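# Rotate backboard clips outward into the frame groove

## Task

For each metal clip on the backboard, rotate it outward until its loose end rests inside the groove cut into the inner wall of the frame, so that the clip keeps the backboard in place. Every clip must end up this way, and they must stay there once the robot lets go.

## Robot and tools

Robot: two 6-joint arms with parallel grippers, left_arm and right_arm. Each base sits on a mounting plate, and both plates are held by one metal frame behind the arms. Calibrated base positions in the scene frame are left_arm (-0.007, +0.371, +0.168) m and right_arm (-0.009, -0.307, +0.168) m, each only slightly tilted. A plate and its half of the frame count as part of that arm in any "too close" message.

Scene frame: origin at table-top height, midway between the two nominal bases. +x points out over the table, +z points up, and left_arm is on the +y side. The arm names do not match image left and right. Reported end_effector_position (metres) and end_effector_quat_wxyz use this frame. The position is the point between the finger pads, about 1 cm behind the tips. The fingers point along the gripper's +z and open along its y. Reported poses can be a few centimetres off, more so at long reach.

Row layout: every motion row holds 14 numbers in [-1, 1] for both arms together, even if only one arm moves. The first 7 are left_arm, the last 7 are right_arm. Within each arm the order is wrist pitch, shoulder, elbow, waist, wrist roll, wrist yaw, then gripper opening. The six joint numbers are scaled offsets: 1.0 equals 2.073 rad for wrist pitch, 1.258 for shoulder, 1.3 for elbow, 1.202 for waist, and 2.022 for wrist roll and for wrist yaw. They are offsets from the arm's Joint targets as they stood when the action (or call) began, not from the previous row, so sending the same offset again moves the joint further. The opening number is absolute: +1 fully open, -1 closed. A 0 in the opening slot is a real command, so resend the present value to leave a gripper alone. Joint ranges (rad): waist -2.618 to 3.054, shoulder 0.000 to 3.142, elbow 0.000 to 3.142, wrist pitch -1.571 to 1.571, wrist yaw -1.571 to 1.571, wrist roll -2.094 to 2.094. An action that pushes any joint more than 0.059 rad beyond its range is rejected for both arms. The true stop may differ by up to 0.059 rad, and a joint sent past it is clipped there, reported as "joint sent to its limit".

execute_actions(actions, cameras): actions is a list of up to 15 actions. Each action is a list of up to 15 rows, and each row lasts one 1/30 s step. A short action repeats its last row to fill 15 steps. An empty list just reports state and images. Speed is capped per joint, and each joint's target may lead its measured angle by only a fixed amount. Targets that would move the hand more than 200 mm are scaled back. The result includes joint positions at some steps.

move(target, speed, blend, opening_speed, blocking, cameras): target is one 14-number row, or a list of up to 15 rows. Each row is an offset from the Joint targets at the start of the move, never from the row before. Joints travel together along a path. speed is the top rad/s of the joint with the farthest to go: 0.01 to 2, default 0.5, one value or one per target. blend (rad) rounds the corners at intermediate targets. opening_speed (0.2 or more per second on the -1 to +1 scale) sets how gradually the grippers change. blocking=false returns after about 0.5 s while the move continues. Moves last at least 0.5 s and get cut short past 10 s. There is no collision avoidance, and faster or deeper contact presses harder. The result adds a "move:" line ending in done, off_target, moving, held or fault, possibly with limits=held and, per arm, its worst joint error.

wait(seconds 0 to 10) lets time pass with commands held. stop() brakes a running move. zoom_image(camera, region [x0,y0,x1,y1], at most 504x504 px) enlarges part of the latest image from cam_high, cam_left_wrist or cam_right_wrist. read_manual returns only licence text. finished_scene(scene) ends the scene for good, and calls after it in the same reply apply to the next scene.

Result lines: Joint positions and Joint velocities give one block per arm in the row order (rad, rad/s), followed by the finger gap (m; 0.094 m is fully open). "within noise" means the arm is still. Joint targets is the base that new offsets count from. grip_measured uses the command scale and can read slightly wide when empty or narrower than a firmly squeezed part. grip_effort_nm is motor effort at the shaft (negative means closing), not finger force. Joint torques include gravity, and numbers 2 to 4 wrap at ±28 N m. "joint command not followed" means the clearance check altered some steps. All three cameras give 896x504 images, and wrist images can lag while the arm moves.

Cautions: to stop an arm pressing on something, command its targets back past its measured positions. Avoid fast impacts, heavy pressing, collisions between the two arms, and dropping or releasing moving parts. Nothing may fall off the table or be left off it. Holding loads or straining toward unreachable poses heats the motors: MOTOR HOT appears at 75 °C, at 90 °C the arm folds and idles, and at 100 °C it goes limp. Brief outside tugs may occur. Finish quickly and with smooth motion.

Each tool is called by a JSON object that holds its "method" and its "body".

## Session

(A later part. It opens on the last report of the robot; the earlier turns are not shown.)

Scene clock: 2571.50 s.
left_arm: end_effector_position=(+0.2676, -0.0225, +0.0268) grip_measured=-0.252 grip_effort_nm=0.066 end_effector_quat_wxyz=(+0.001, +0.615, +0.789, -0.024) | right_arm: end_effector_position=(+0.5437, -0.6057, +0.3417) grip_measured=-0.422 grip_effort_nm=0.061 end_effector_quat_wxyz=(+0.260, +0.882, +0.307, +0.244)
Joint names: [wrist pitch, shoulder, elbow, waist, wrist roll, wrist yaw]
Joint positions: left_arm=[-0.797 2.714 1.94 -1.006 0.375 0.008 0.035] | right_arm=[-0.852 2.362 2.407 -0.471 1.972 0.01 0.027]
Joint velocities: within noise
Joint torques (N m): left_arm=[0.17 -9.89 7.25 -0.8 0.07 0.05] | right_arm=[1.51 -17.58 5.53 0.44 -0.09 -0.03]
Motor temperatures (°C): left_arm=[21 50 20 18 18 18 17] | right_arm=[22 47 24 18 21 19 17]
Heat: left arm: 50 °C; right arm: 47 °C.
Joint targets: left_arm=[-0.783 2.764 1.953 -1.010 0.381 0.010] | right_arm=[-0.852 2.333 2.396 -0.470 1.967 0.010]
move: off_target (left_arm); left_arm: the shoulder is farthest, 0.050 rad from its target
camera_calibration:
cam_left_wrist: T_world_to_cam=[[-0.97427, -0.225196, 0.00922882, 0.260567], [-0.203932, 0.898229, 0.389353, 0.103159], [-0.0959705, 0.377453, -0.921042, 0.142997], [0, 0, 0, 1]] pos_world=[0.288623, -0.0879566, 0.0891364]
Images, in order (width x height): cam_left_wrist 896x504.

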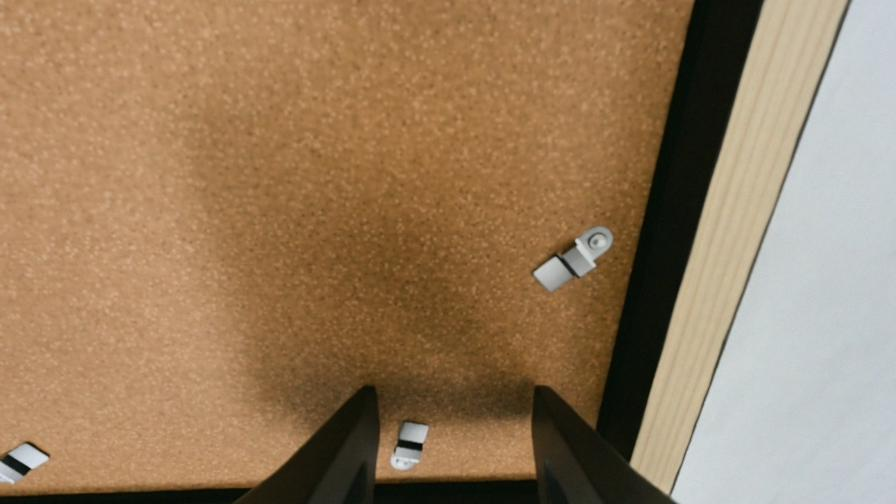

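{"method": "move", "body": {"target": [0,0,0,0,0,0,-0.82,0,0,0,0,0,0,-0.42], "opening_speed": 0.3, "cameras": ["cam_left_wrist"]}}

Scene clock: 2578.47 s.
left_arm: end_effector_position=(+0.2706, -0.0243, +0.0261) grip_measured=-0.818 grip_effort_nm=-0.129 end_effector_quat_wxyz=(+0.008, +0.614, +0.789, -0.022) | right_arm: end_effector_position=(+0.5437, -0.6057, +0.3417) grip_measured=-0.422 grip_effort_nm=0.056 end_effector_quat_wxyz=(+0.260, +0.882, +0.307, +0.244)
Joint names: [wrist pitch, shoulder, elbow, waist, wrist roll, wrist yaw]
Joint positions: left_arm=[-0.782 2.715 1.94 -1.006 0.375 0 0.009] | right_arm=[-0.852 2.362 2.407 -0.471 1.972 0.01 0.027]
Joint velocities: within noise
Joint torques (N m): left_arm=[0.06 -10.04 7.24 -0.75 0.08 0.13] | right_arm=[1.52 -17.55 5.52 0.44 -0.08 -0.02]
Motor temperatures (°C): left_arm=[21 49 20 18 18 18 17] | right_arm=[22 47 24 18 21 19 17]
Heat: left arm: 49 °C; right arm: 47 °C.
Joint targets: left_arm=[-0.783 2.764 1.953 -1.010 0.381 0.010] | right_arm=[-0.852 2.333 2.396 -0.470 1.967 0.010]
move: off_target (left_arm); left_arm: the shoulder is farthest, 0.049 rad from its target
camera_calibration:
cam_left_wrist: T_world_to_cam=[[-0.974165, -0.225817, -0.003137, 0.263378], [-0.209935, 0.900356, 0.381163, 0.107538], [-0.0832487, 0.371974, -0.924502, 0.139842], [0, 0, 0, 1]] pos_world=[0.290791, -0.0893647, 0.0891209]
Images, in order (width x height): cam_left_wrist 896x504.

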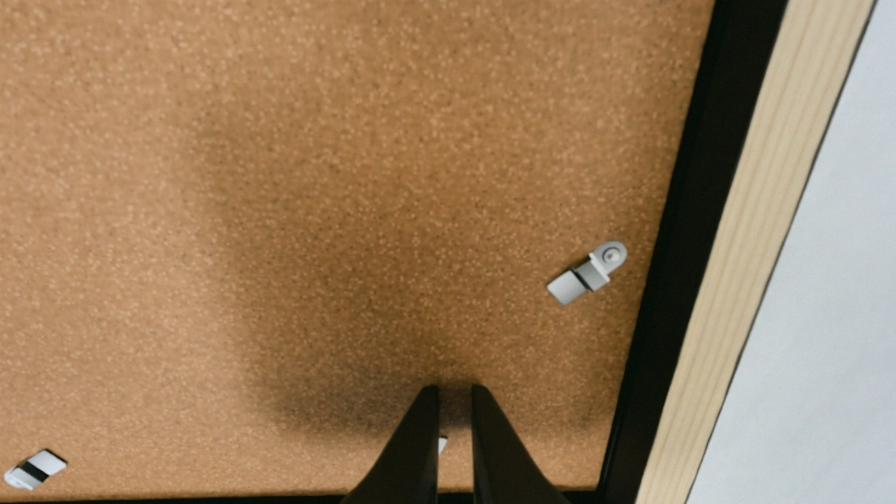

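{"method": "move", "body": {"target": [0,-0.10,0,0,0,0,-0.6,0,0,0,0,0,0,-0.42], "speed": 0.3, "opening_speed": 1, "cameras": ["cam_left_wrist"]}}

{"method": "zoom_image", "body": {"camera": "cam_left_wrist", "region": [360, 320, 620, 440]}}

Scene clock: 2584.43 s.
left_arm: end_effector_position=(+0.2783, -0.0347, +0.0505) grip_measured=-0.602 grip_effort_nm=0.076 end_effector_quat_wxyz=(+0.033, +0.614, +0.788, -0.030) | right_arm: end_effector_position=(+0.5437, -0.6057, +0.3417) grip_measured=-0.422 grip_effort_nm=0.066 end_effector_quat_wxyz=(+0.260, +0.882, +0.307, +0.244)
Joint names: [wrist pitch, shoulder, elbow, waist, wrist roll, wrist yaw]
Joint positions: left_arm=[-0.782 2.664 1.94 -1.007 0.375 0.003 0.019] | right_arm=[-0.852 2.362 2.407 -0.471 1.972 0.01 0.027]
Joint velocities: within noise
Joint torques (N m): left_arm=[0.14 -16.44 7.49 -0.8 0.07 0.11] | right_arm=[1.51 -17.51 5.49 0.44 -0.09 -0.02]
Motor temperatures (°C): left_arm=[21 49 20 18 18 18 17] | right_arm=[22 48 24 18 21 19 17]
Heat: left arm: 49 °C; right arm: 48 °C.
Joint targets: left_arm=[-0.782 2.638 1.953 -1.009 0.381 0.010] | right_arm=[-0.852 2.333 2.396 -0.470 1.967 0.010]
move: done
camera_calibration:
cam_left_wrist: T_world_to_cam=[[-0.97353, -0.227667, -0.020153, 0.269184], [-0.221109, 0.915808, 0.33527, 0.115155], [-0.0578736, 0.330851, -0.941907, 0.159342], [0, 0, 0, 1]] pos_world=[0.296742, -0.0968948, 0.116902]
Images, in order (width x height): cam_left_wrist 896x504.

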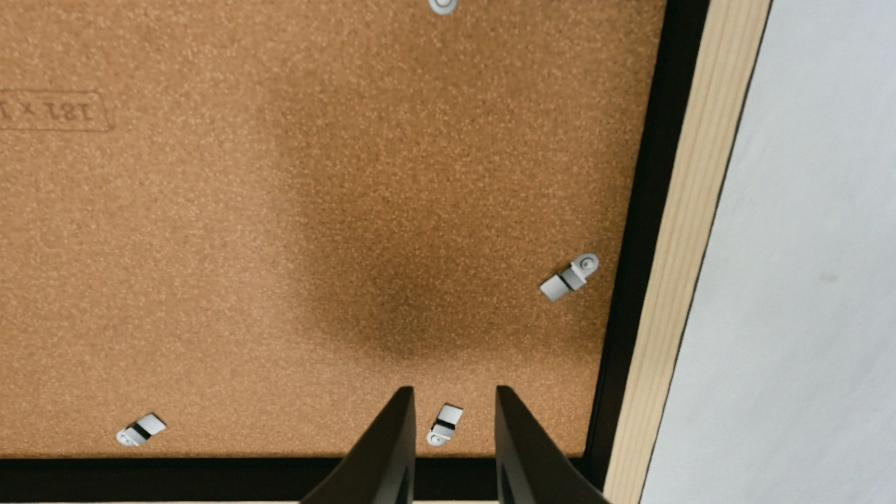

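Scaled by 1.938.

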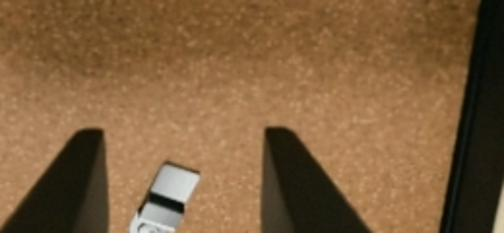

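{"method": "move", "body": {"target": [[0,0.09,0,0,0,0,-0.25,0,0,0,0,0,0,-0.42],[0,0.124,0,0,0,0,-0.25,0,0,0,0,0,0,-0.42]], "speed": [0.2,0.06], "opening_speed": 1, "cameras": ["cam_left_wrist"]}}

{"method": "zoom_image", "body": {"camera": "cam_left_wrist", "region": [330, 360, 590, 500]}}

Scene clock: 2609.27 s.
left_arm: end_effector_position=(+0.2710, -0.0264, +0.0260) grip_measured=-0.252 grip_effort_nm=0.071 end_effector_quat_wxyz=(+0.008, +0.615, +0.788, -0.023) | right_arm: end_effector_position=(+0.5437, -0.6057, +0.3417) grip_measured=-0.422 grip_effort_nm=0.066 end_effector_quat_wxyz=(+0.260, +0.882, +0.307, +0.244)
Joint names: [wrist pitch, shoulder, elbow, waist, wrist roll, wrist yaw]
Joint positions: left_arm=[-0.79 2.723 1.956 -1.007 0.375 0.003 0.035] | right_arm=[-0.852 2.362 2.407 -0.471 1.972 0.01 0.027]
Joint velocities: within noise
Joint torques (N m): left_arm=[0.12 -8.23 5.87 -0.69 0.09 0.11] | right_arm=[1.52 -17.54 5.5 0.39 -0.08 -0.04]
Motor temperatures (°C): left_arm=[21 52 21 18 18 18 17] | right_arm=[23 48 24 18 21 19 17]
Heat: left arm: 52 °C; right arm: 48 °C.
Joint targets: left_arm=[-0.783 2.794 1.953 -1.009 0.381 0.010] | right_arm=[-0.852 2.333 2.396 -0.470 1.967 0.010]
move: off_target (left_arm); left_arm: the shoulder is farthest, 0.071 rad from its target
camera_calibration:
cam_left_wrist: T_world_to_cam=[[-0.974443, -0.224636, -0.000504264, 0.263318], [-0.207997, 0.901413, 0.379726, 0.109074], [-0.0848454, 0.370126, -0.925099, 0.141032], [0, 0, 0, 1]] pos_world=[0.291241, -0.0913697, 0.0891835]
Images, in order (width x height): cam_left_wrist 896x504.

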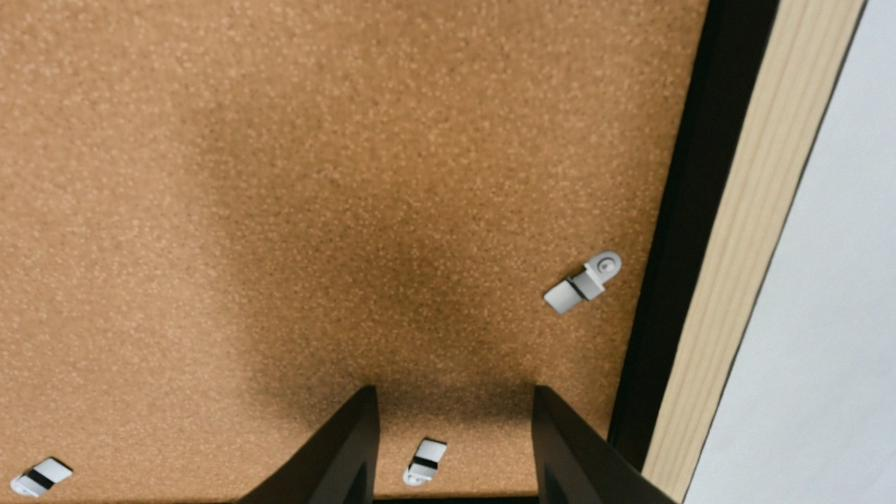

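Scaled by 1.938.

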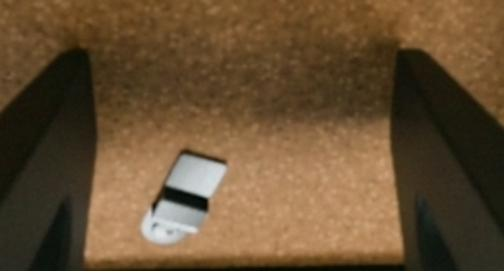

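{"method": "move", "body": {"target": [[0,-0.0875,0,0,0,0,-0.25,0,0,0,0,0,0,-0.42],[0,-0.0875,-0.0354,0.0116,0,0,-0.25,0,0,0,0,0,0,-0.42],[0,-0.0072,-0.0354,0.0116,0,0,-0.25,0,0,0,0,0,0,-0.42]], "speed": [0.2,0.06,0.06], "cameras": ["cam_left_wrist"]}}

{"method": "zoom_image", "body": {"camera": "cam_left_wrist", "region": [330, 360, 590, 500]}}

Scene clock: 2624.73 s.
left_arm: end_effector_position=(+0.2700, -0.0213, +0.0259) grip_measured=-0.252 grip_effort_nm=0.071 end_effector_quat_wxyz=(+0.005, +0.613, +0.790, -0.022) | right_arm: end_effector_position=(+0.5437, -0.6057, +0.3417) grip_measured=-0.422 grip_effort_nm=0.061 end_effector_quat_wxyz=(+0.260, +0.882, +0.307, +0.244)
Joint names: [wrist pitch, shoulder, elbow, waist, wrist roll, wrist yaw]
Joint positions: left_arm=[-0.781 2.71 1.929 -1.002 0.375 0.003 0.035] | right_arm=[-0.852 2.362 2.407 -0.471 1.972 0.01 0.027]
Joint velocities: within noise
Joint torques (N m): left_arm=[0.05 -7.72 4.19 0.17 0.09 0.11] | right_arm=[1.52 -17.55 5.48 0.46 -0.08 -0.03]
Motor temperatures (°C): left_arm=[21 50 20 18 18 18 17] | right_arm=[23 48 24 18 21 19 17]
Heat: left arm: 50 °C; right arm: 48 °C.
Joint targets: left_arm=[-0.783 2.785 1.908 -0.996 0.381 0.010] | right_arm=[-0.852 2.333 2.396 -0.470 1.967 0.010]
move: off_target (left_arm); left_arm: the shoulder is farthest, 0.075 rad from its target
camera_calibration:
cam_left_wrist: T_world_to_cam=[[-0.973451, -0.228887, 0.00181891, 0.263109], [-0.210589, 0.898687, 0.384725, 0.104869], [-0.0896933, 0.374128, -0.923029, 0.140227], [0, 0, 0, 1]] pos_world=[0.290785, -0.0864849, 0.0886098]
Images, in order (width x height): cam_left_wrist 896x504.

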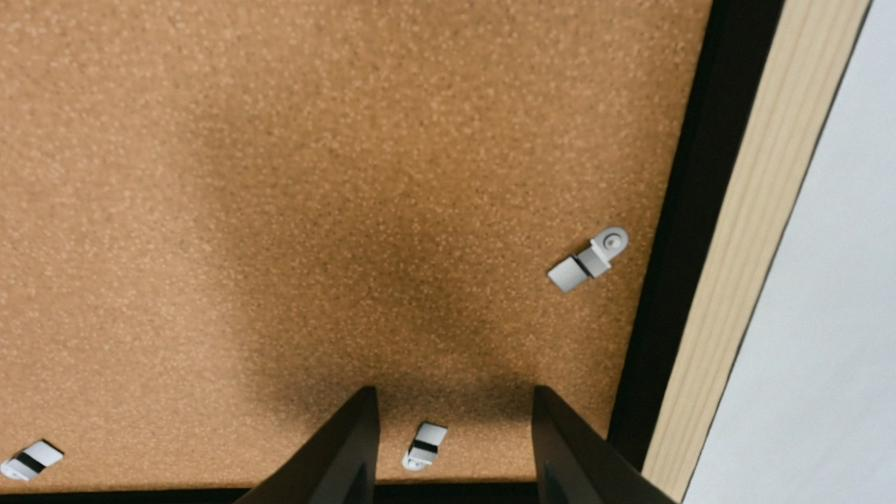

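Scaled by 1.938.

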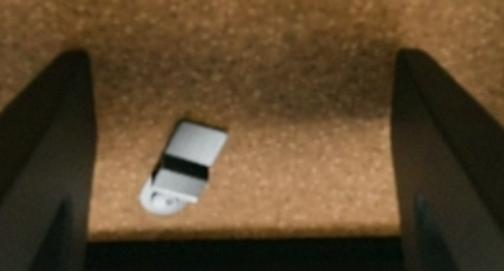

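{"method": "move", "body": {"target": [0,0,0,0,0,0,-0.82,0,0,0,0,0,0,-0.42], "opening_speed": 0.3, "cameras": ["cam_left_wrist"]}}

{"method": "zoom_image", "body": {"camera": "cam_left_wrist", "region": [330, 360, 590, 500]}}

Scene clock: 2630.67 s.
left_arm: end_effector_position=(+0.2770, -0.0193, +0.0253) grip_measured=-0.818 grip_effort_nm=-0.154 end_effector_quat_wxyz=(+0.012, +0.610, +0.792, -0.017) | right_arm: end_effector_position=(+0.5437, -0.6057, +0.3417) grip_measured=-0.422 grip_effort_nm=0.061 end_effector_quat_wxyz=(+0.260, +0.882, +0.307, +0.244)
Joint names: [wrist pitch, shoulder, elbow, waist, wrist roll, wrist yaw]
Joint positions: left_arm=[-0.771 2.711 1.929 -0.994 0.375 -0.012 0.009] | right_arm=[-0.852 2.362 2.407 -0.471 1.972 0.01 0.027]
Joint velocities: within noise
Joint torques (N m): left_arm=[-0.07 -7.86 4.29 -0.61 0.09 0.21] | right_arm=[1.51 -17.58 5.48 0.46 -0.08 -0.03]
Motor temperatures (°C): left_arm=[21 49 20 18 18 18 17] | right_arm=[23 48 24 18 21 19 17]
Heat: left arm: 49 °C; right arm: 48 °C.
Joint targets: left_arm=[-0.783 2.785 1.908 -0.995 0.381 0.010] | right_arm=[-0.852 2.333 2.396 -0.470 1.967 0.010]
move: off_target (left_arm); left_arm: the shoulder is farthest, 0.074 rad from its target
camera_calibration:
cam_left_wrist: T_world_to_cam=[[-0.971102, -0.238163, -0.0154664, 0.269968], [-0.225884, 0.896243, 0.38174, 0.108956], [-0.0770547, 0.374202, -0.92414, 0.136128], [0, 0, 0, 1]] pos_world=[0.297267, -0.0842939, 0.0883841]
Images, in order (width x height): cam_left_wrist 896x504.

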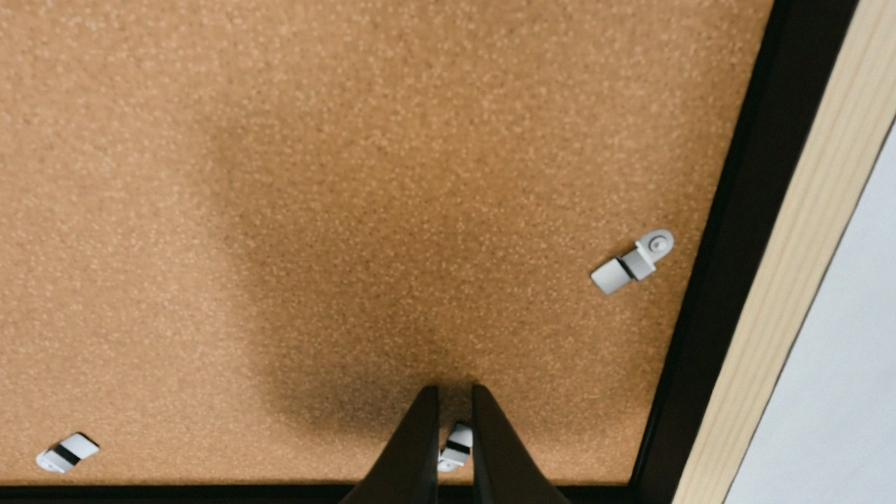

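Scaled by 1.938.

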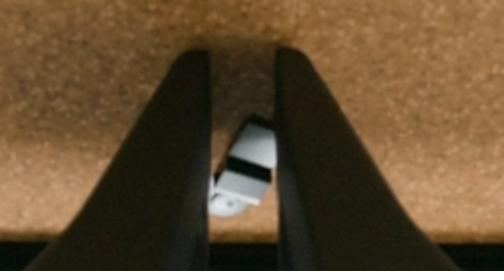

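{"method": "move", "body": {"target": [0,-0.012,0.004,-0.033,-0.01,0,-0.80,0,0,0,0,0,0,-0.42], "speed": 0.03, "cameras": ["cam_left_wrist"]}}

{"method": "zoom_image", "body": {"camera": "cam_left_wrist", "region": [330, 360, 590, 500]}}

Scene clock: 2653.20 s.
left_arm: end_effector_position=(+0.2646, -0.0277, +0.0257) grip_measured=-0.802 grip_effort_nm=0.051 end_effector_quat_wxyz=(+0.013, +0.620, +0.784, -0.014) | right_arm: end_effector_position=(+0.5437, -0.6057, +0.3417) grip_measured=-0.422 grip_effort_nm=0.056 end_effector_quat_wxyz=(+0.260, +0.882, +0.307, +0.244)
Joint names: [wrist pitch, shoulder, elbow, waist, wrist roll, wrist yaw]
Joint positions: left_arm=[-0.772 2.711 1.929 -1.027 0.369 -0.017 0.009] | right_arm=[-0.852 2.362 2.407 -0.471 1.972 0.01 0.027]
Joint velocities: within noise
Joint torques (N m): left_arm=[-0.04 -9.2 4.68 -1.2 -0.05 0.26] | right_arm=[1.52 -17.55 5.52 0.44 -0.08 -0.03]
Motor temperatures (°C): left_arm=[21 47 19 18 18 18 17] | right_arm=[23 49 24 18 21 19 17]
Heat: left arm: 47 °C; right arm: 49 °C.
Joint targets: left_arm=[-0.782 2.770 1.913 -1.035 0.360 0.010] | right_arm=[-0.852 2.333 2.396 -0.470 1.967 0.010]
move: off_target (left_arm); left_arm: the shoulder is farthest, 0.059 rad from its target
camera_calibration:
cam_left_wrist: T_world_to_cam=[[-0.977007, -0.21222, -0.0205039, 0.258365], [-0.203675, 0.900561, 0.384066, 0.107773], [-0.0630416, 0.379412, -0.923078, 0.135101], [0, 0, 0, 1]] pos_world=[0.282892, -0.0934842, 0.0886141]
Images, in order (width x height): cam_left_wrist 896x504.

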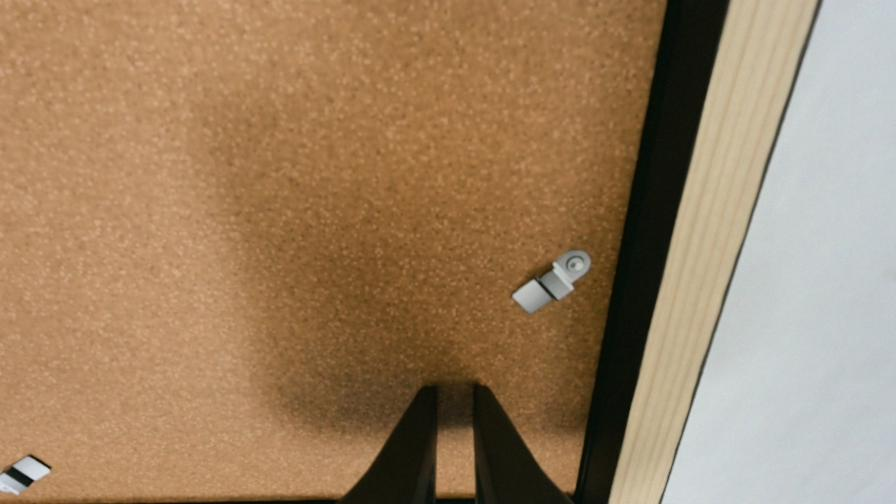

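Scaled by 1.938.

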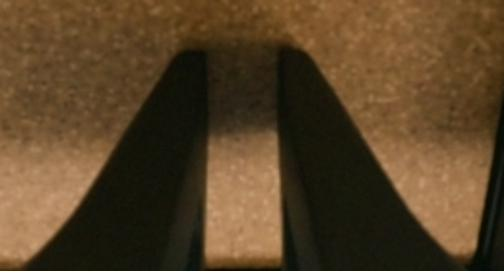

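{"method": "move", "body": {"target": [0,-0.10,0,0,0,0,-0.6,0,0,0,0,0,0,-0.42], "speed": 0.3, "opening_speed": 1, "cameras": ["cam_left_wrist"]}}

{"method": "zoom_image", "body": {"camera": "cam_left_wrist", "region": [330, 350, 590, 490]}}

Scene clock: 2657.10 s.
left_arm: end_effector_position=(+0.2645, -0.0345, +0.0420) grip_measured=-0.602 grip_effort_nm=0.071 end_effector_quat_wxyz=(+0.022, +0.621, +0.783, -0.024) | right_arm: end_effector_position=(+0.5437, -0.6057, +0.3417) grip_measured=-0.422 grip_effort_nm=0.056 end_effector_quat_wxyz=(+0.260, +0.882, +0.307, +0.244)
Joint names: [wrist pitch, shoulder, elbow, waist, wrist roll, wrist yaw]
Joint positions: left_arm=[-0.779 2.673 1.922 -1.031 0.368 -0.004 0.019] | right_arm=[-0.852 2.362 2.407 -0.471 1.972 0.01 0.027]
Joint velocities: within noise
Joint torques (N m): left_arm=[0.03 -16.77 5.34 -0.8 -0.06 0.15] | right_arm=[1.51 -17.57 5.52 0.46 -0.08 -0.03]
Motor temperatures (°C): left_arm=[21 48 19 18 18 18 17] | right_arm=[23 49 24 18 21 19 17]
Heat: left arm: 48 °C; right arm: 49 °C.
Joint targets: left_arm=[-0.783 2.644 1.913 -1.035 0.361 0.010] | right_arm=[-0.852 2.333 2.396 -0.470 1.967 0.010]
move: done
camera_calibration:
cam_left_wrist: T_world_to_cam=[[-0.977683, -0.209334, -0.0177808, 0.257289], [-0.201684, 0.911507, 0.358439, 0.108514], [-0.0588261, 0.354026, -0.933384, 0.151121], [0, 0, 0, 1]] pos_world=[0.282322, -0.0985524, 0.106733]
Images, in order (width x height): cam_left_wrist 896x504.

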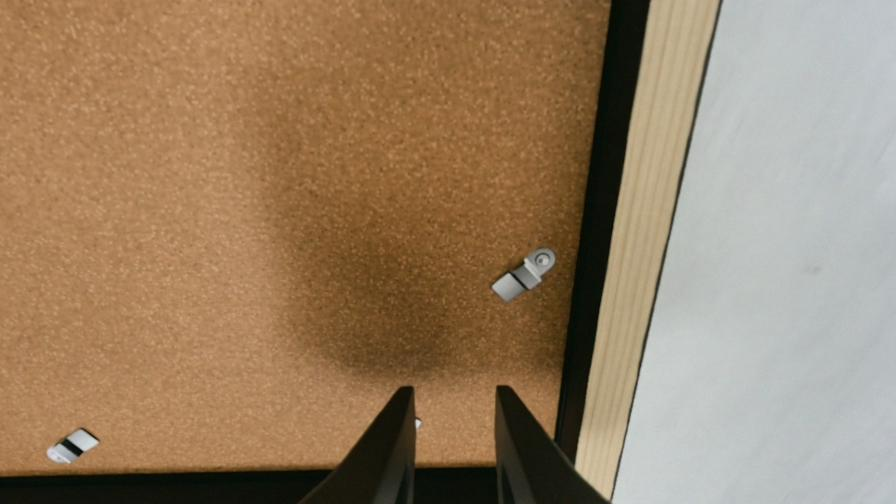

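Scaled by 1.938.

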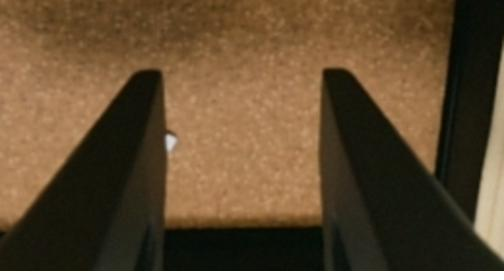

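{"method": "move", "body": {"target": [0,-0.04,0,0.025,0,0,-0.3,0,0,0,0,0,0,-0.42], "speed": 0.3, "opening_speed": 1, "cameras": ["cam_left_wrist"]}}

{"method": "zoom_image", "body": {"camera": "cam_left_wrist", "region": [350, 320, 610, 460]}}

Scene clock: 2661.47 s.
left_arm: end_effector_position=(+0.2821, -0.0367, +0.0658) grip_measured=-0.302 grip_effort_nm=0.071 end_effector_quat_wxyz=(+0.046, +0.610, +0.790, -0.032) | right_arm: end_effector_position=(+0.5437, -0.6057, +0.3417) grip_measured=-0.422 grip_effort_nm=0.061 end_effector_quat_wxyz=(+0.260, +0.882, +0.307, +0.244)
Joint names: [wrist pitch, shoulder, elbow, waist, wrist roll, wrist yaw]
Joint positions: left_arm=[-0.779 2.622 1.922 -1.006 0.368 -0.003 0.033] | right_arm=[-0.852 2.362 2.407 -0.471 1.972 0.01 0.027]
Joint velocities: within noise
Joint torques (N m): left_arm=[0.17 -16.65 5.6 -0.4 -0.07 0.14] | right_arm=[1.52 -17.52 5.55 0.49 -0.08 -0.03]
Motor temperatures (°C): left_arm=[21 51 19 18 18 18 17] | right_arm=[23 49 24 18 21 19 17]
Heat: left arm: 51 °C; right arm: 49 °C.
Joint targets: left_arm=[-0.783 2.594 1.913 -1.005 0.361 0.010] | right_arm=[-0.852 2.333 2.396 -0.470 1.967 0.010]
move: done
camera_calibration:
cam_left_wrist: T_world_to_cam=[[-0.970878, -0.23704, -0.0347666, 0.272647], [-0.235792, 0.919736, 0.313826, 0.118395], [-0.0424134, 0.312885, -0.948844, 0.170064], [0, 0, 0, 1]] pos_world=[0.299837, -0.0974745, 0.133687]
Images, in order (width x height): cam_left_wrist 896x504.

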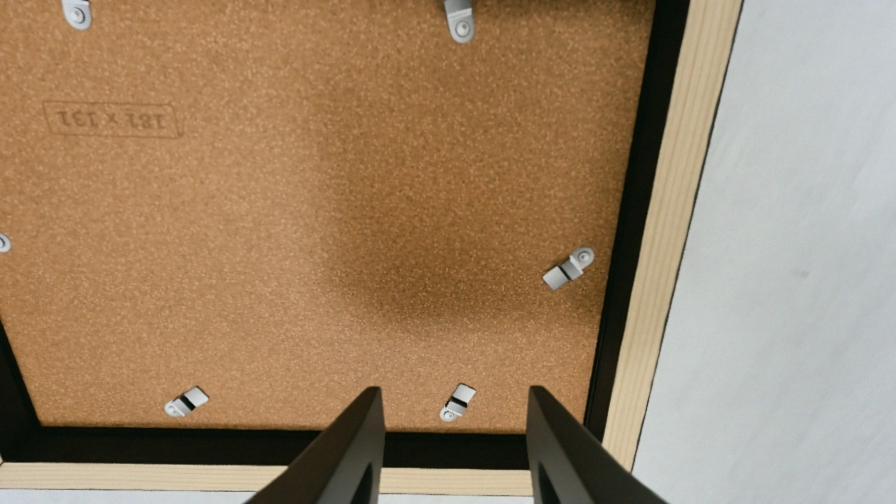

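Scaled by 1.938.

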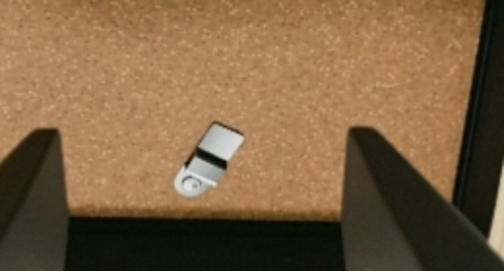

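{"method": "move", "body": {"target": [[0,-0.3,0,0.2,0,0,-0.45,0,0,0,0,0,0,-0.97],[0,-0.5,0,0.8,0,0,-0.45,0,0,-0.3,0.5,-0.689,0,-0.97]], "speed": [0.8,1.0], "cameras": ["cam_high"]}}

Scene clock: 2698.30 s.
left_arm: end_effector_position=(+0.5391, +0.3877, +0.3717) grip_measured=-0.448 grip_effort_nm=-0.115 end_effector_quat_wxyz=(+0.342, +0.158, +0.925, +0.048) | right_arm: end_effector_position=(+0.5377, -0.2448, +0.2046) grip_measured=-0.968 grip_effort_nm=-0.154 end_effector_quat_wxyz=(+0.162, +0.231, +0.957, +0.073)
Joint names: [wrist pitch, shoulder, elbow, waist, wrist roll, wrist yaw]
Joint positions: left_arm=[-0.77 1.991 1.917 -0.038 0.367 0.006 0.026] | right_arm=[-0.851 2.362 2.017 0.135 0.583 0.008 0.002]
Joint velocities: within noise
Joint torques (N m): left_arm=[0.99 -13.74 7.76 -0.8 -0.09 0.07] | right_arm=[0.96 -17.09 5.26 0.34 -0.13 -0.01]
Motor temperatures (°C): left_arm=[21 59 20 18 18 18 17] | right_arm=[23 49 24 18 21 19 17]
Heat: left arm: 59 °C; right arm: 49 °C.
Joint targets: left_arm=[-0.783 1.965 1.913 -0.043 0.361 0.010] | right_arm=[-0.852 2.333 2.006 0.131 0.574 0.010]
move: done
Images, in order (width x height): cam_high 896x504.

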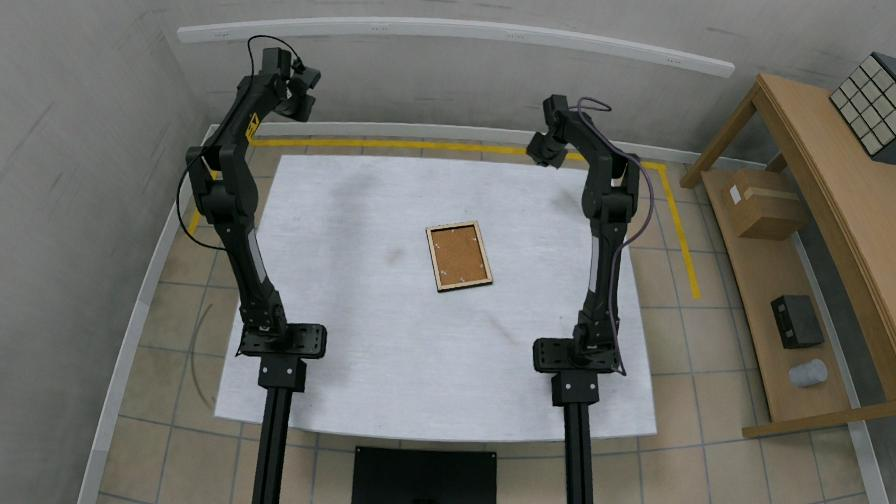

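{"method": "move", "body": {"target": [[0,-0.2,0,0,0,0,-0.45,0.0911,0,-0.3425,0.578,0,0,-0.97],[0,-0.2,0,0,0,0,-0.45,0.0911,0.119,-0.3425,0.578,0,0,-0.97]], "speed": [0.9,0.4], "cameras": ["cam_right_wrist"]}}

Scene clock: 2706.20 s.
left_arm: end_effector_position=(+0.4987, +0.3914, +0.5042) grip_measured=-0.448 grip_effort_nm=-0.120 end_effector_quat_wxyz=(+0.459, +0.147, +0.873, +0.072) | right_arm: end_effector_position=(+0.2780, +0.0021, +0.0452) grip_measured=-0.968 grip_effort_nm=-0.149 end_effector_quat_wxyz=(-0.014, -0.115, +0.993, +0.011)
Joint names: [wrist pitch, shoulder, elbow, waist, wrist roll, wrist yaw]
Joint positions: left_arm=[-0.771 1.729 1.917 -0.038 0.367 0.006 0.026] | right_arm=[-0.666 2.482 1.563 0.828 0.581 0.004 0.002]
Joint velocities: within noise
Joint torques (N m): left_arm=[1.27 -10.11 7.34 -0.76 -0.08 0.04] | right_arm=[0.4 -13.07 4.31 0.46 -0.1 0.04]
Motor temperatures (°C): left_arm=[22 56 20 18 18 18 17] | right_arm=[22 49 24 18 21 19 17]
Heat: left arm: 56 °C; right arm: 49 °C.
Joint targets: left_arm=[-0.783 1.713 1.913 -0.043 0.361 0.010] | right_arm=[-0.663 2.482 1.561 0.826 0.574 0.010]
move: done
camera_calibration:
cam_right_wrist: T_world_to_cam=[[0.220409, -0.975359, -0.00971626, -0.0620516], [-0.877927, -0.202713, 0.433764, 0.267344], [-0.425045, -0.0870755, -0.900974, 0.248361], [0, 0, 0, 1]] pos_world=[0.35395, 0.0152978, 0.1072]
Images, in order (width x height): cam_right_wrist 896x504.

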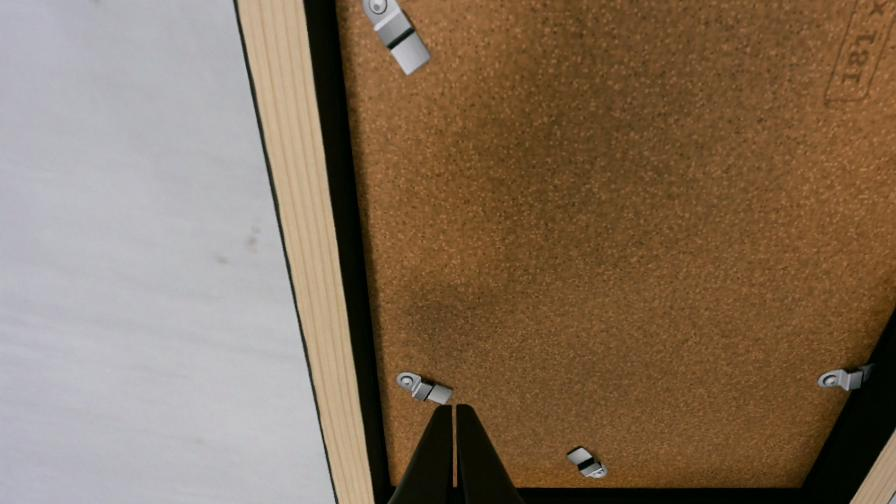

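{"method": "move", "body": {"target": [0,0,0,0,0,0,-0.45,0.033,0.052,0,0.002,0,0,-0.97], "speed": 0.15, "cameras": ["cam_right_wrist"]}}

{"method": "zoom_image", "body": {"camera": "cam_right_wrist", "region": [350, 360, 560, 480]}}

Scene clock: 2725.07 s.
left_arm: end_effector_position=(+0.4987, +0.3914, +0.5042) grip_measured=-0.448 grip_effort_nm=-0.115 end_effector_quat_wxyz=(+0.459, +0.147, +0.873, +0.072) | right_arm: end_effector_position=(+0.2785, +0.0038, +0.0231) grip_measured=-0.968 grip_effort_nm=-0.154 end_effector_quat_wxyz=(-0.011, -0.115, +0.993, +0.014)
Joint names: [wrist pitch, shoulder, elbow, waist, wrist roll, wrist yaw]
Joint positions: left_arm=[-0.771 1.729 1.917 -0.038 0.367 0.006 0.026] | right_arm=[-0.605 2.537 1.563 0.828 0.581 0.004 0.002]
Joint velocities: within noise
Joint torques (N m): left_arm=[1.28 -10.17 7.46 -0.75 -0.04 0.07] | right_arm=[0.45 -12.21 4.21 0.64 -0.1 0.02]
Motor temperatures (°C): left_arm=[23 51 20 18 18 18 17] | right_arm=[21 44 23 18 21 19 17]
Heat: left arm: 51 °C; right arm: 44 °C.
Joint targets: left_arm=[-0.783 1.713 1.913 -0.043 0.361 0.010] | right_arm=[-0.594 2.548 1.561 0.828 0.574 0.010]
move: done
camera_calibration:
cam_right_wrist: T_world_to_cam=[[0.220192, -0.97536, -0.0137386, -0.0605245], [-0.880135, -0.204727, 0.42831, 0.278417], [-0.420569, -0.0822183, -0.903528, 0.227607], [0, 0, 0, 1]] pos_world=[0.354096, 0.0166799, 0.0855688]
Images, in order (width x height): cam_right_wrist 896x504.

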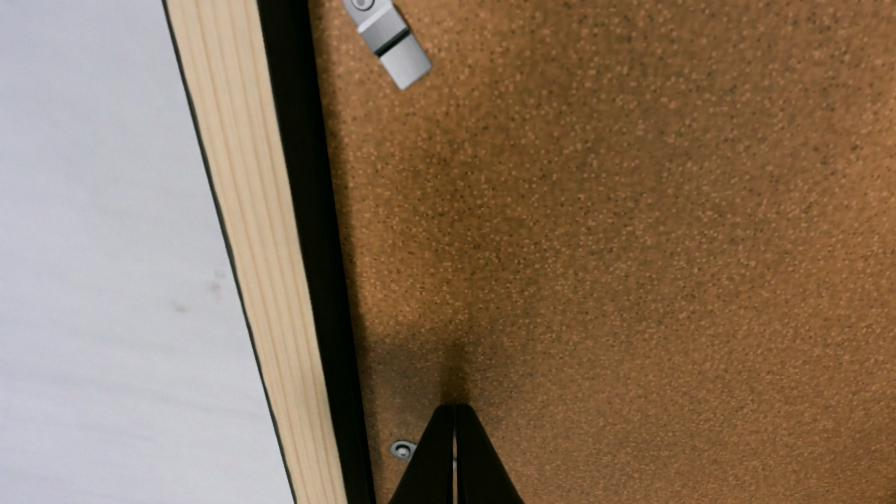

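Scaled by 2.400.

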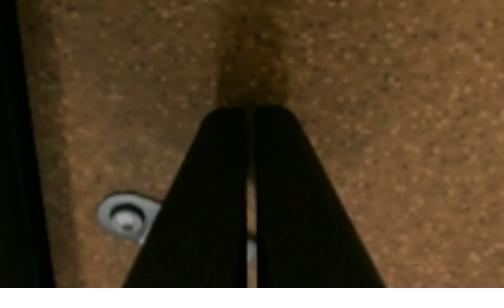

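{"method": "move", "body": {"target": [[0,0,0,0,0,0,-0.45,0,0,0.024,-0.009,0,0,-0.97],[0,0,0,0,0,0,-0.45,0.002,0.0255,0.024,-0.009,0,0,-0.97]], "speed": 0.06, "cameras": ["cam_right_wrist"]}}

{"method": "zoom_image", "body": {"camera": "cam_right_wrist", "region": [350, 360, 560, 480]}}

Scene clock: 2736.20 s.
left_arm: end_effector_position=(+0.4987, +0.3914, +0.5042) grip_measured=-0.448 grip_effort_nm=-0.120 end_effector_quat_wxyz=(+0.459, +0.147, +0.873, +0.072) | right_arm: end_effector_position=(+0.2794, +0.0049, +0.0213) grip_measured=-0.968 grip_effort_nm=-0.149 end_effector_quat_wxyz=(-0.011, -0.115, +0.993, +0.014)
Joint names: [wrist pitch, shoulder, elbow, waist, wrist roll, wrist yaw]
Joint positions: left_arm=[-0.771 1.729 1.917 -0.038 0.367 0.006 0.026] | right_arm=[-0.606 2.546 1.573 0.828 0.581 0.004 0.002]
Joint velocities: within noise
Joint torques (N m): left_arm=[1.27 -9.95 7.57 -0.61 -0.05 0.05] | right_arm=[0.53 -10.24 5.76 -0.34 -0.1 0.03]
Motor temperatures (°C): left_arm=[24 50 20 18 18 18 17] | right_arm=[21 42 23 18 21 19 17]
Heat: left arm: 50 °C; right arm: 42 °C.
Joint targets: left_arm=[-0.783 1.713 1.913 -0.043 0.361 0.010] | right_arm=[-0.590 2.580 1.592 0.818 0.574 0.010]
move: done
camera_calibration:
cam_right_wrist: T_world_to_cam=[[0.220202, -0.97536, -0.0135269, -0.0597117], [-0.88002, -0.204622, 0.428597, 0.280197], [-0.420805, -0.0824742, -0.903394, 0.226487], [0, 0, 0, 1]] pos_world=[0.355034, 0.0177734, 0.0837079]
Images, in order (width x height): cam_right_wrist 896x504.

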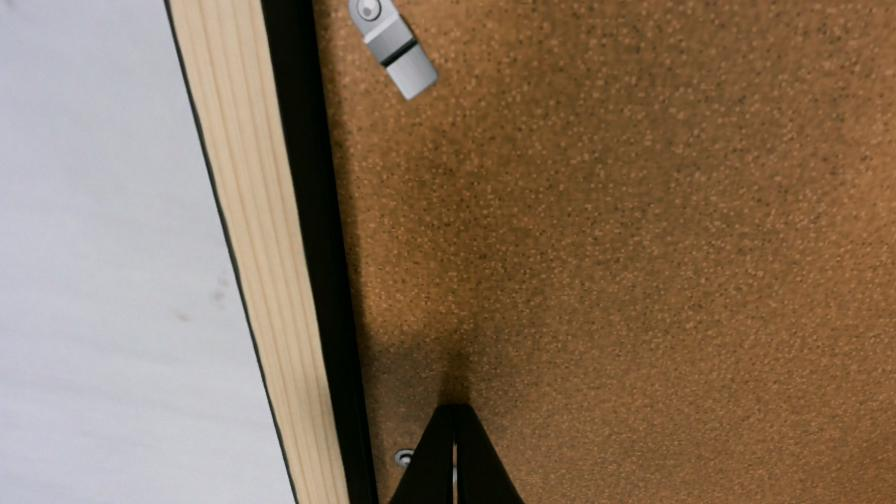

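Scaled by 2.400.

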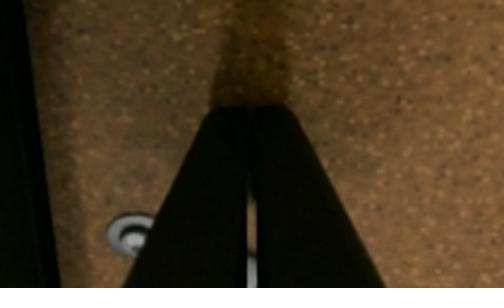

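{"method": "move", "body": {"target": [0,0,0,0,0,0,-0.45,0.0154,-0.0199,-0.0631,0.0275,0.0064,0,-0.97], "speed": 0.05, "cameras": ["cam_right_wrist"]}}

{"method": "zoom_image", "body": {"camera": "cam_right_wrist", "region": [350, 360, 560, 480]}}

Scene clock: 2744.93 s.
left_arm: end_effector_position=(+0.4987, +0.3914, +0.5042) grip_measured=-0.448 grip_effort_nm=-0.120 end_effector_quat_wxyz=(+0.459, +0.147, +0.873, +0.072) | right_arm: end_effector_position=(+0.2774, +0.0042, +0.0197) grip_measured=-0.968 grip_effort_nm=-0.144 end_effector_quat_wxyz=(-0.001, -0.119, +0.993, +0.012)
Joint names: [wrist pitch, shoulder, elbow, waist, wrist roll, wrist yaw]
Joint positions: left_arm=[-0.771 1.729 1.917 -0.038 0.367 0.006 0.026] | right_arm=[-0.571 2.535 1.541 0.836 0.581 0.018 0.002]
Joint velocities: within noise
Joint torques (N m): left_arm=[1.26 -10.1 7.47 -0.62 -0.08 0.03] | right_arm=[0.54 -11.4 2.19 2.03 0.02 -0.12]
Motor temperatures (°C): left_arm=[24 49 20 18 18 18 17] | right_arm=[21 42 23 18 21 19 17]
Heat: left arm: 49 °C; right arm: 42 °C.
Joint targets: left_arm=[-0.783 1.713 1.913 -0.043 0.361 0.010] | right_arm=[-0.558 2.555 1.510 0.851 0.587 0.010]
move: done
camera_calibration:
cam_right_wrist: T_world_to_cam=[[0.227617, -0.973709, -0.00901024, -0.0620594], [-0.886867, -0.211119, 0.41097, 0.281232], [-0.402068, -0.0855528, -0.911604, 0.219191], [0, 0, 0, 1]] pos_world=[0.351671, 0.0176981, 0.0836785]
Images, in order (width x height): cam_right_wrist 896x504.

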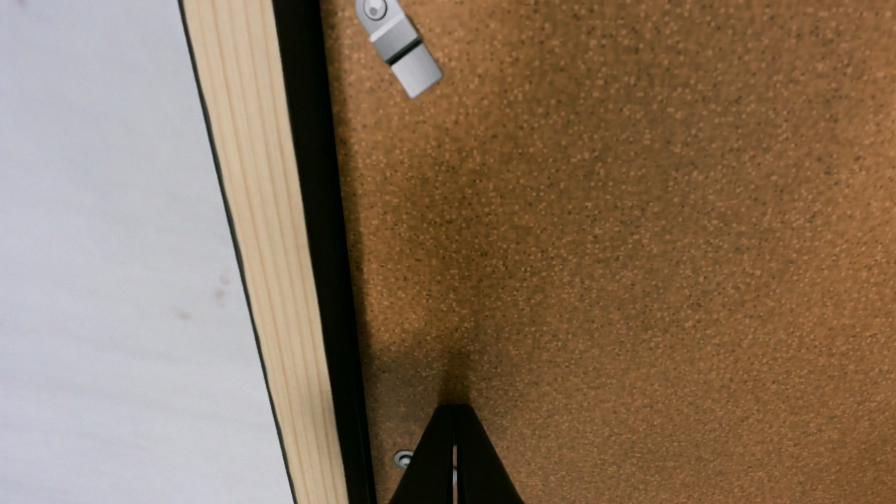

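Scaled by 2.400.

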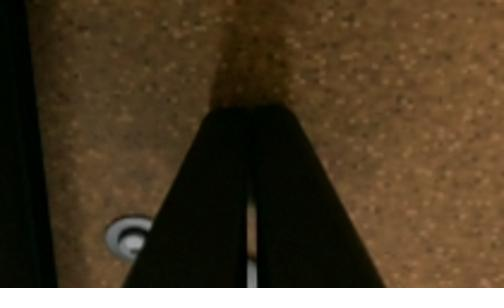

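{"method": "move", "body": {"target": [0,0,0,0,0,0,-0.45,0,-0.02,0,0,0,0,-0.97], "speed": 0.03, "cameras": ["cam_right_wrist"]}}

{"method": "zoom_image", "body": {"camera": "cam_right_wrist", "region": [350, 360, 560, 480]}}

Scene clock: 2750.63 s.
left_arm: end_effector_position=(+0.4987, +0.3914, +0.5042) grip_measured=-0.448 grip_effort_nm=-0.125 end_effector_quat_wxyz=(+0.459, +0.147, +0.873, +0.072) | right_arm: end_effector_position=(+0.2778, +0.0045, +0.0203) grip_measured=-0.968 grip_effort_nm=-0.149 end_effector_quat_wxyz=(+0.001, -0.118, +0.993, +0.014)
Joint names: [wrist pitch, shoulder, elbow, waist, wrist roll, wrist yaw]
Joint positions: left_arm=[-0.771 1.729 1.917 -0.038 0.367 0.006 0.026] | right_arm=[-0.564 2.531 1.535 0.836 0.581 0.019 0.002]
Joint velocities: within noise
Joint torques (N m): left_arm=[1.28 -10.19 7.39 -0.61 -0.07 0.06] | right_arm=[0.46 -13.29 2.61 2.02 0.01 -0.12]
Motor temperatures (°C): left_arm=[24 49 20 18 18 18 17] | right_arm=[21 42 23 18 21 19 17]
Heat: left arm: 49 °C; right arm: 42 °C.
Joint targets: left_arm=[-0.783 1.713 1.913 -0.043 0.361 0.010] | right_arm=[-0.558 2.530 1.510 0.851 0.587 0.010]
move: done
camera_calibration:
cam_right_wrist: T_world_to_cam=[[0.227065, -0.973807, -0.0118755, -0.0616646], [-0.888701, -0.212177, 0.406438, 0.281994], [-0.398312, -0.0817341, -0.913601, 0.218866], [0, 0, 0, 1]] pos_world=[0.351788, 0.0176722, 0.0846113]
Images, in order (width x height): cam_right_wrist 896x504.

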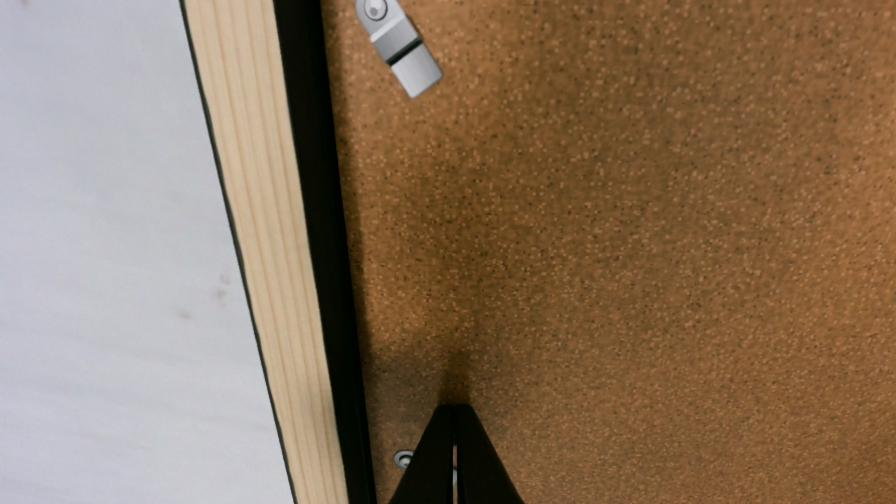

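Scaled by 2.400.

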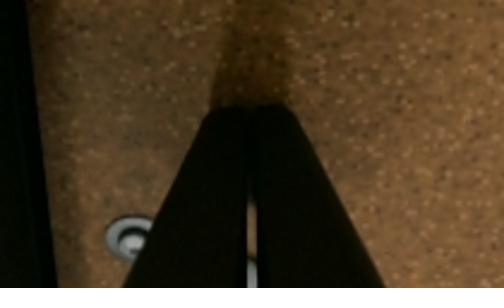

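{"method": "move", "body": {"target": [0,0,0,0,0,0,-0.45,0,-0.016,0,0,0,0,-0.97], "speed": 0.03, "cameras": ["cam_right_wrist"]}}

{"method": "zoom_image", "body": {"camera": "cam_right_wrist", "region": [350, 360, 560, 480]}}

Scene clock: 2755.07 s.
left_arm: end_effector_position=(+0.4987, +0.3914, +0.5042) grip_measured=-0.448 grip_effort_nm=-0.115 end_effector_quat_wxyz=(+0.459, +0.147, +0.873, +0.072) | right_arm: end_effector_position=(+0.2781, +0.0049, +0.0210) grip_measured=-0.968 grip_effort_nm=-0.149 end_effector_quat_wxyz=(+0.003, -0.118, +0.993, +0.016)
Joint names: [wrist pitch, shoulder, elbow, waist, wrist roll, wrist yaw]
Joint positions: left_arm=[-0.771 1.729 1.917 -0.038 0.367 0.006 0.026] | right_arm=[-0.558 2.527 1.531 0.836 0.581 0.019 0.002]
Joint velocities: within noise
Joint torques (N m): left_arm=[1.3 -10.13 7.56 -0.85 -0.05 0.07] | right_arm=[0.42 -14.8 2.96 1.98 0.02 -0.11]
Motor temperatures (°C): left_arm=[25 48 20 18 18 18 17] | right_arm=[21 42 23 18 21 19 17]
Heat: left arm: 48 °C; right arm: 42 °C.
Joint targets: left_arm=[-0.783 1.713 1.913 -0.043 0.361 0.010] | right_arm=[-0.558 2.509 1.510 0.851 0.587 0.010]
move: done
camera_calibration:
cam_right_wrist: T_world_to_cam=[[0.226922, -0.973803, -0.0146339, -0.0612942], [-0.890111, -0.21347, 0.402658, 0.282593], [-0.395234, -0.0783461, -0.915233, 0.218849], [0, 0, 0, 1]] pos_world=[0.351944, 0.0177826, 0.0856124]
Images, in order (width x height): cam_right_wrist 896x504.

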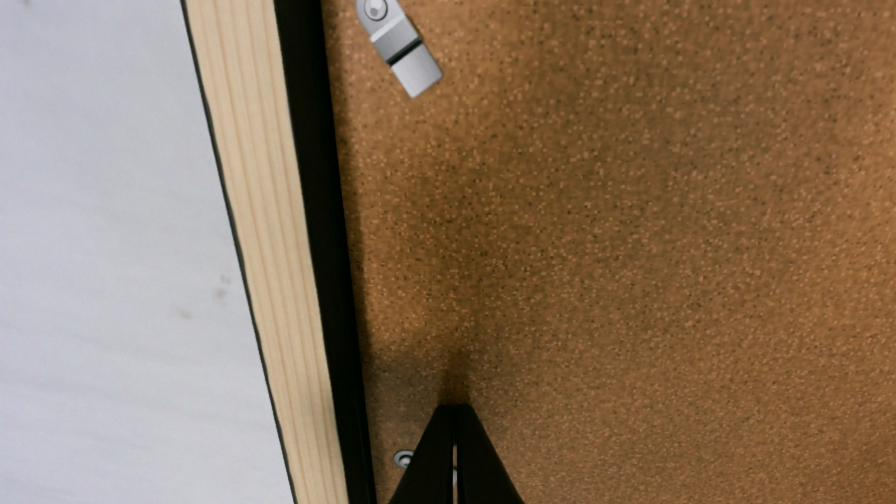

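Scaled by 2.400.

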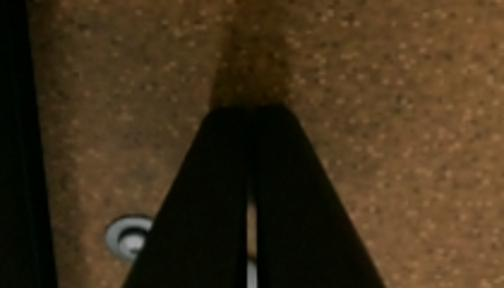

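{"method": "move", "body": {"target": [0,0,0,0,0,0,-0.45,0,-0.016,0,0,0,0,-0.97], "speed": 0.03, "cameras": ["cam_right_wrist"]}}

{"method": "zoom_image", "body": {"camera": "cam_right_wrist", "region": [350, 360, 560, 480]}}

Scene clock: 2761.10 s.
left_arm: end_effector_position=(+0.4987, +0.3914, +0.5042) grip_measured=-0.448 grip_effort_nm=-0.115 end_effector_quat_wxyz=(+0.459, +0.147, +0.873, +0.072) | right_arm: end_effector_position=(+0.2764, +0.0054, +0.0216) grip_measured=-0.968 grip_effort_nm=-0.154 end_effector_quat_wxyz=(+0.003, -0.120, +0.993, +0.016)
Joint names: [wrist pitch, shoulder, elbow, waist, wrist roll, wrist yaw]
Joint positions: left_arm=[-0.771 1.729 1.917 -0.038 0.367 0.006 0.026] | right_arm=[-0.556 2.523 1.525 0.84 0.581 0.019 0.002]
Joint velocities: within noise
Joint torques (N m): left_arm=[1.28 -10.11 7.53 -0.7 -0.09 0.08] | right_arm=[0.39 -16.42 3.34 1.61 0.02 -0.11]
Motor temperatures (°C): left_arm=[25 48 20 18 18 18 17] | right_arm=[21 42 23 18 21 19 17]
Heat: left arm: 48 °C; right arm: 42 °C.
Joint targets: left_arm=[-0.783 1.713 1.913 -0.043 0.361 0.010] | right_arm=[-0.558 2.489 1.510 0.851 0.587 0.010]
move: done
camera_calibration:
cam_right_wrist: T_world_to_cam=[[0.230623, -0.972929, -0.0149016, -0.061441], [-0.889448, -0.216995, 0.402237, 0.280799], [-0.394582, -0.0795108, -0.915414, 0.218522], [0, 0, 0, 1]] pos_world=[0.35015, 0.0185291, 0.0861747]
Images, in order (width x height): cam_right_wrist 896x504.

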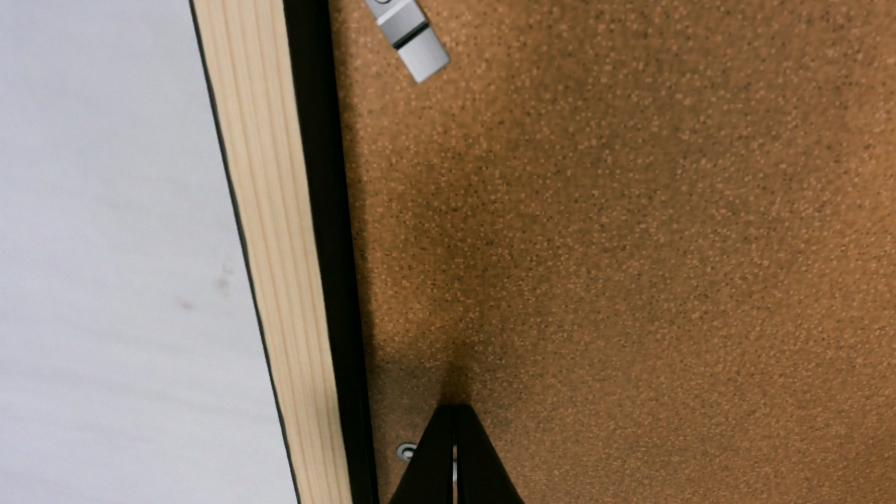

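Scaled by 2.400.

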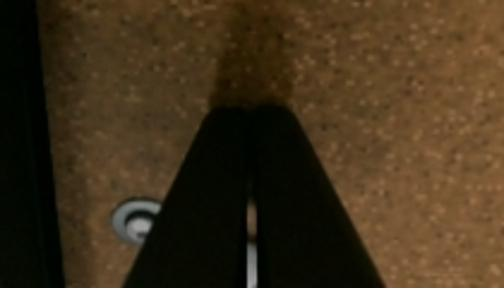

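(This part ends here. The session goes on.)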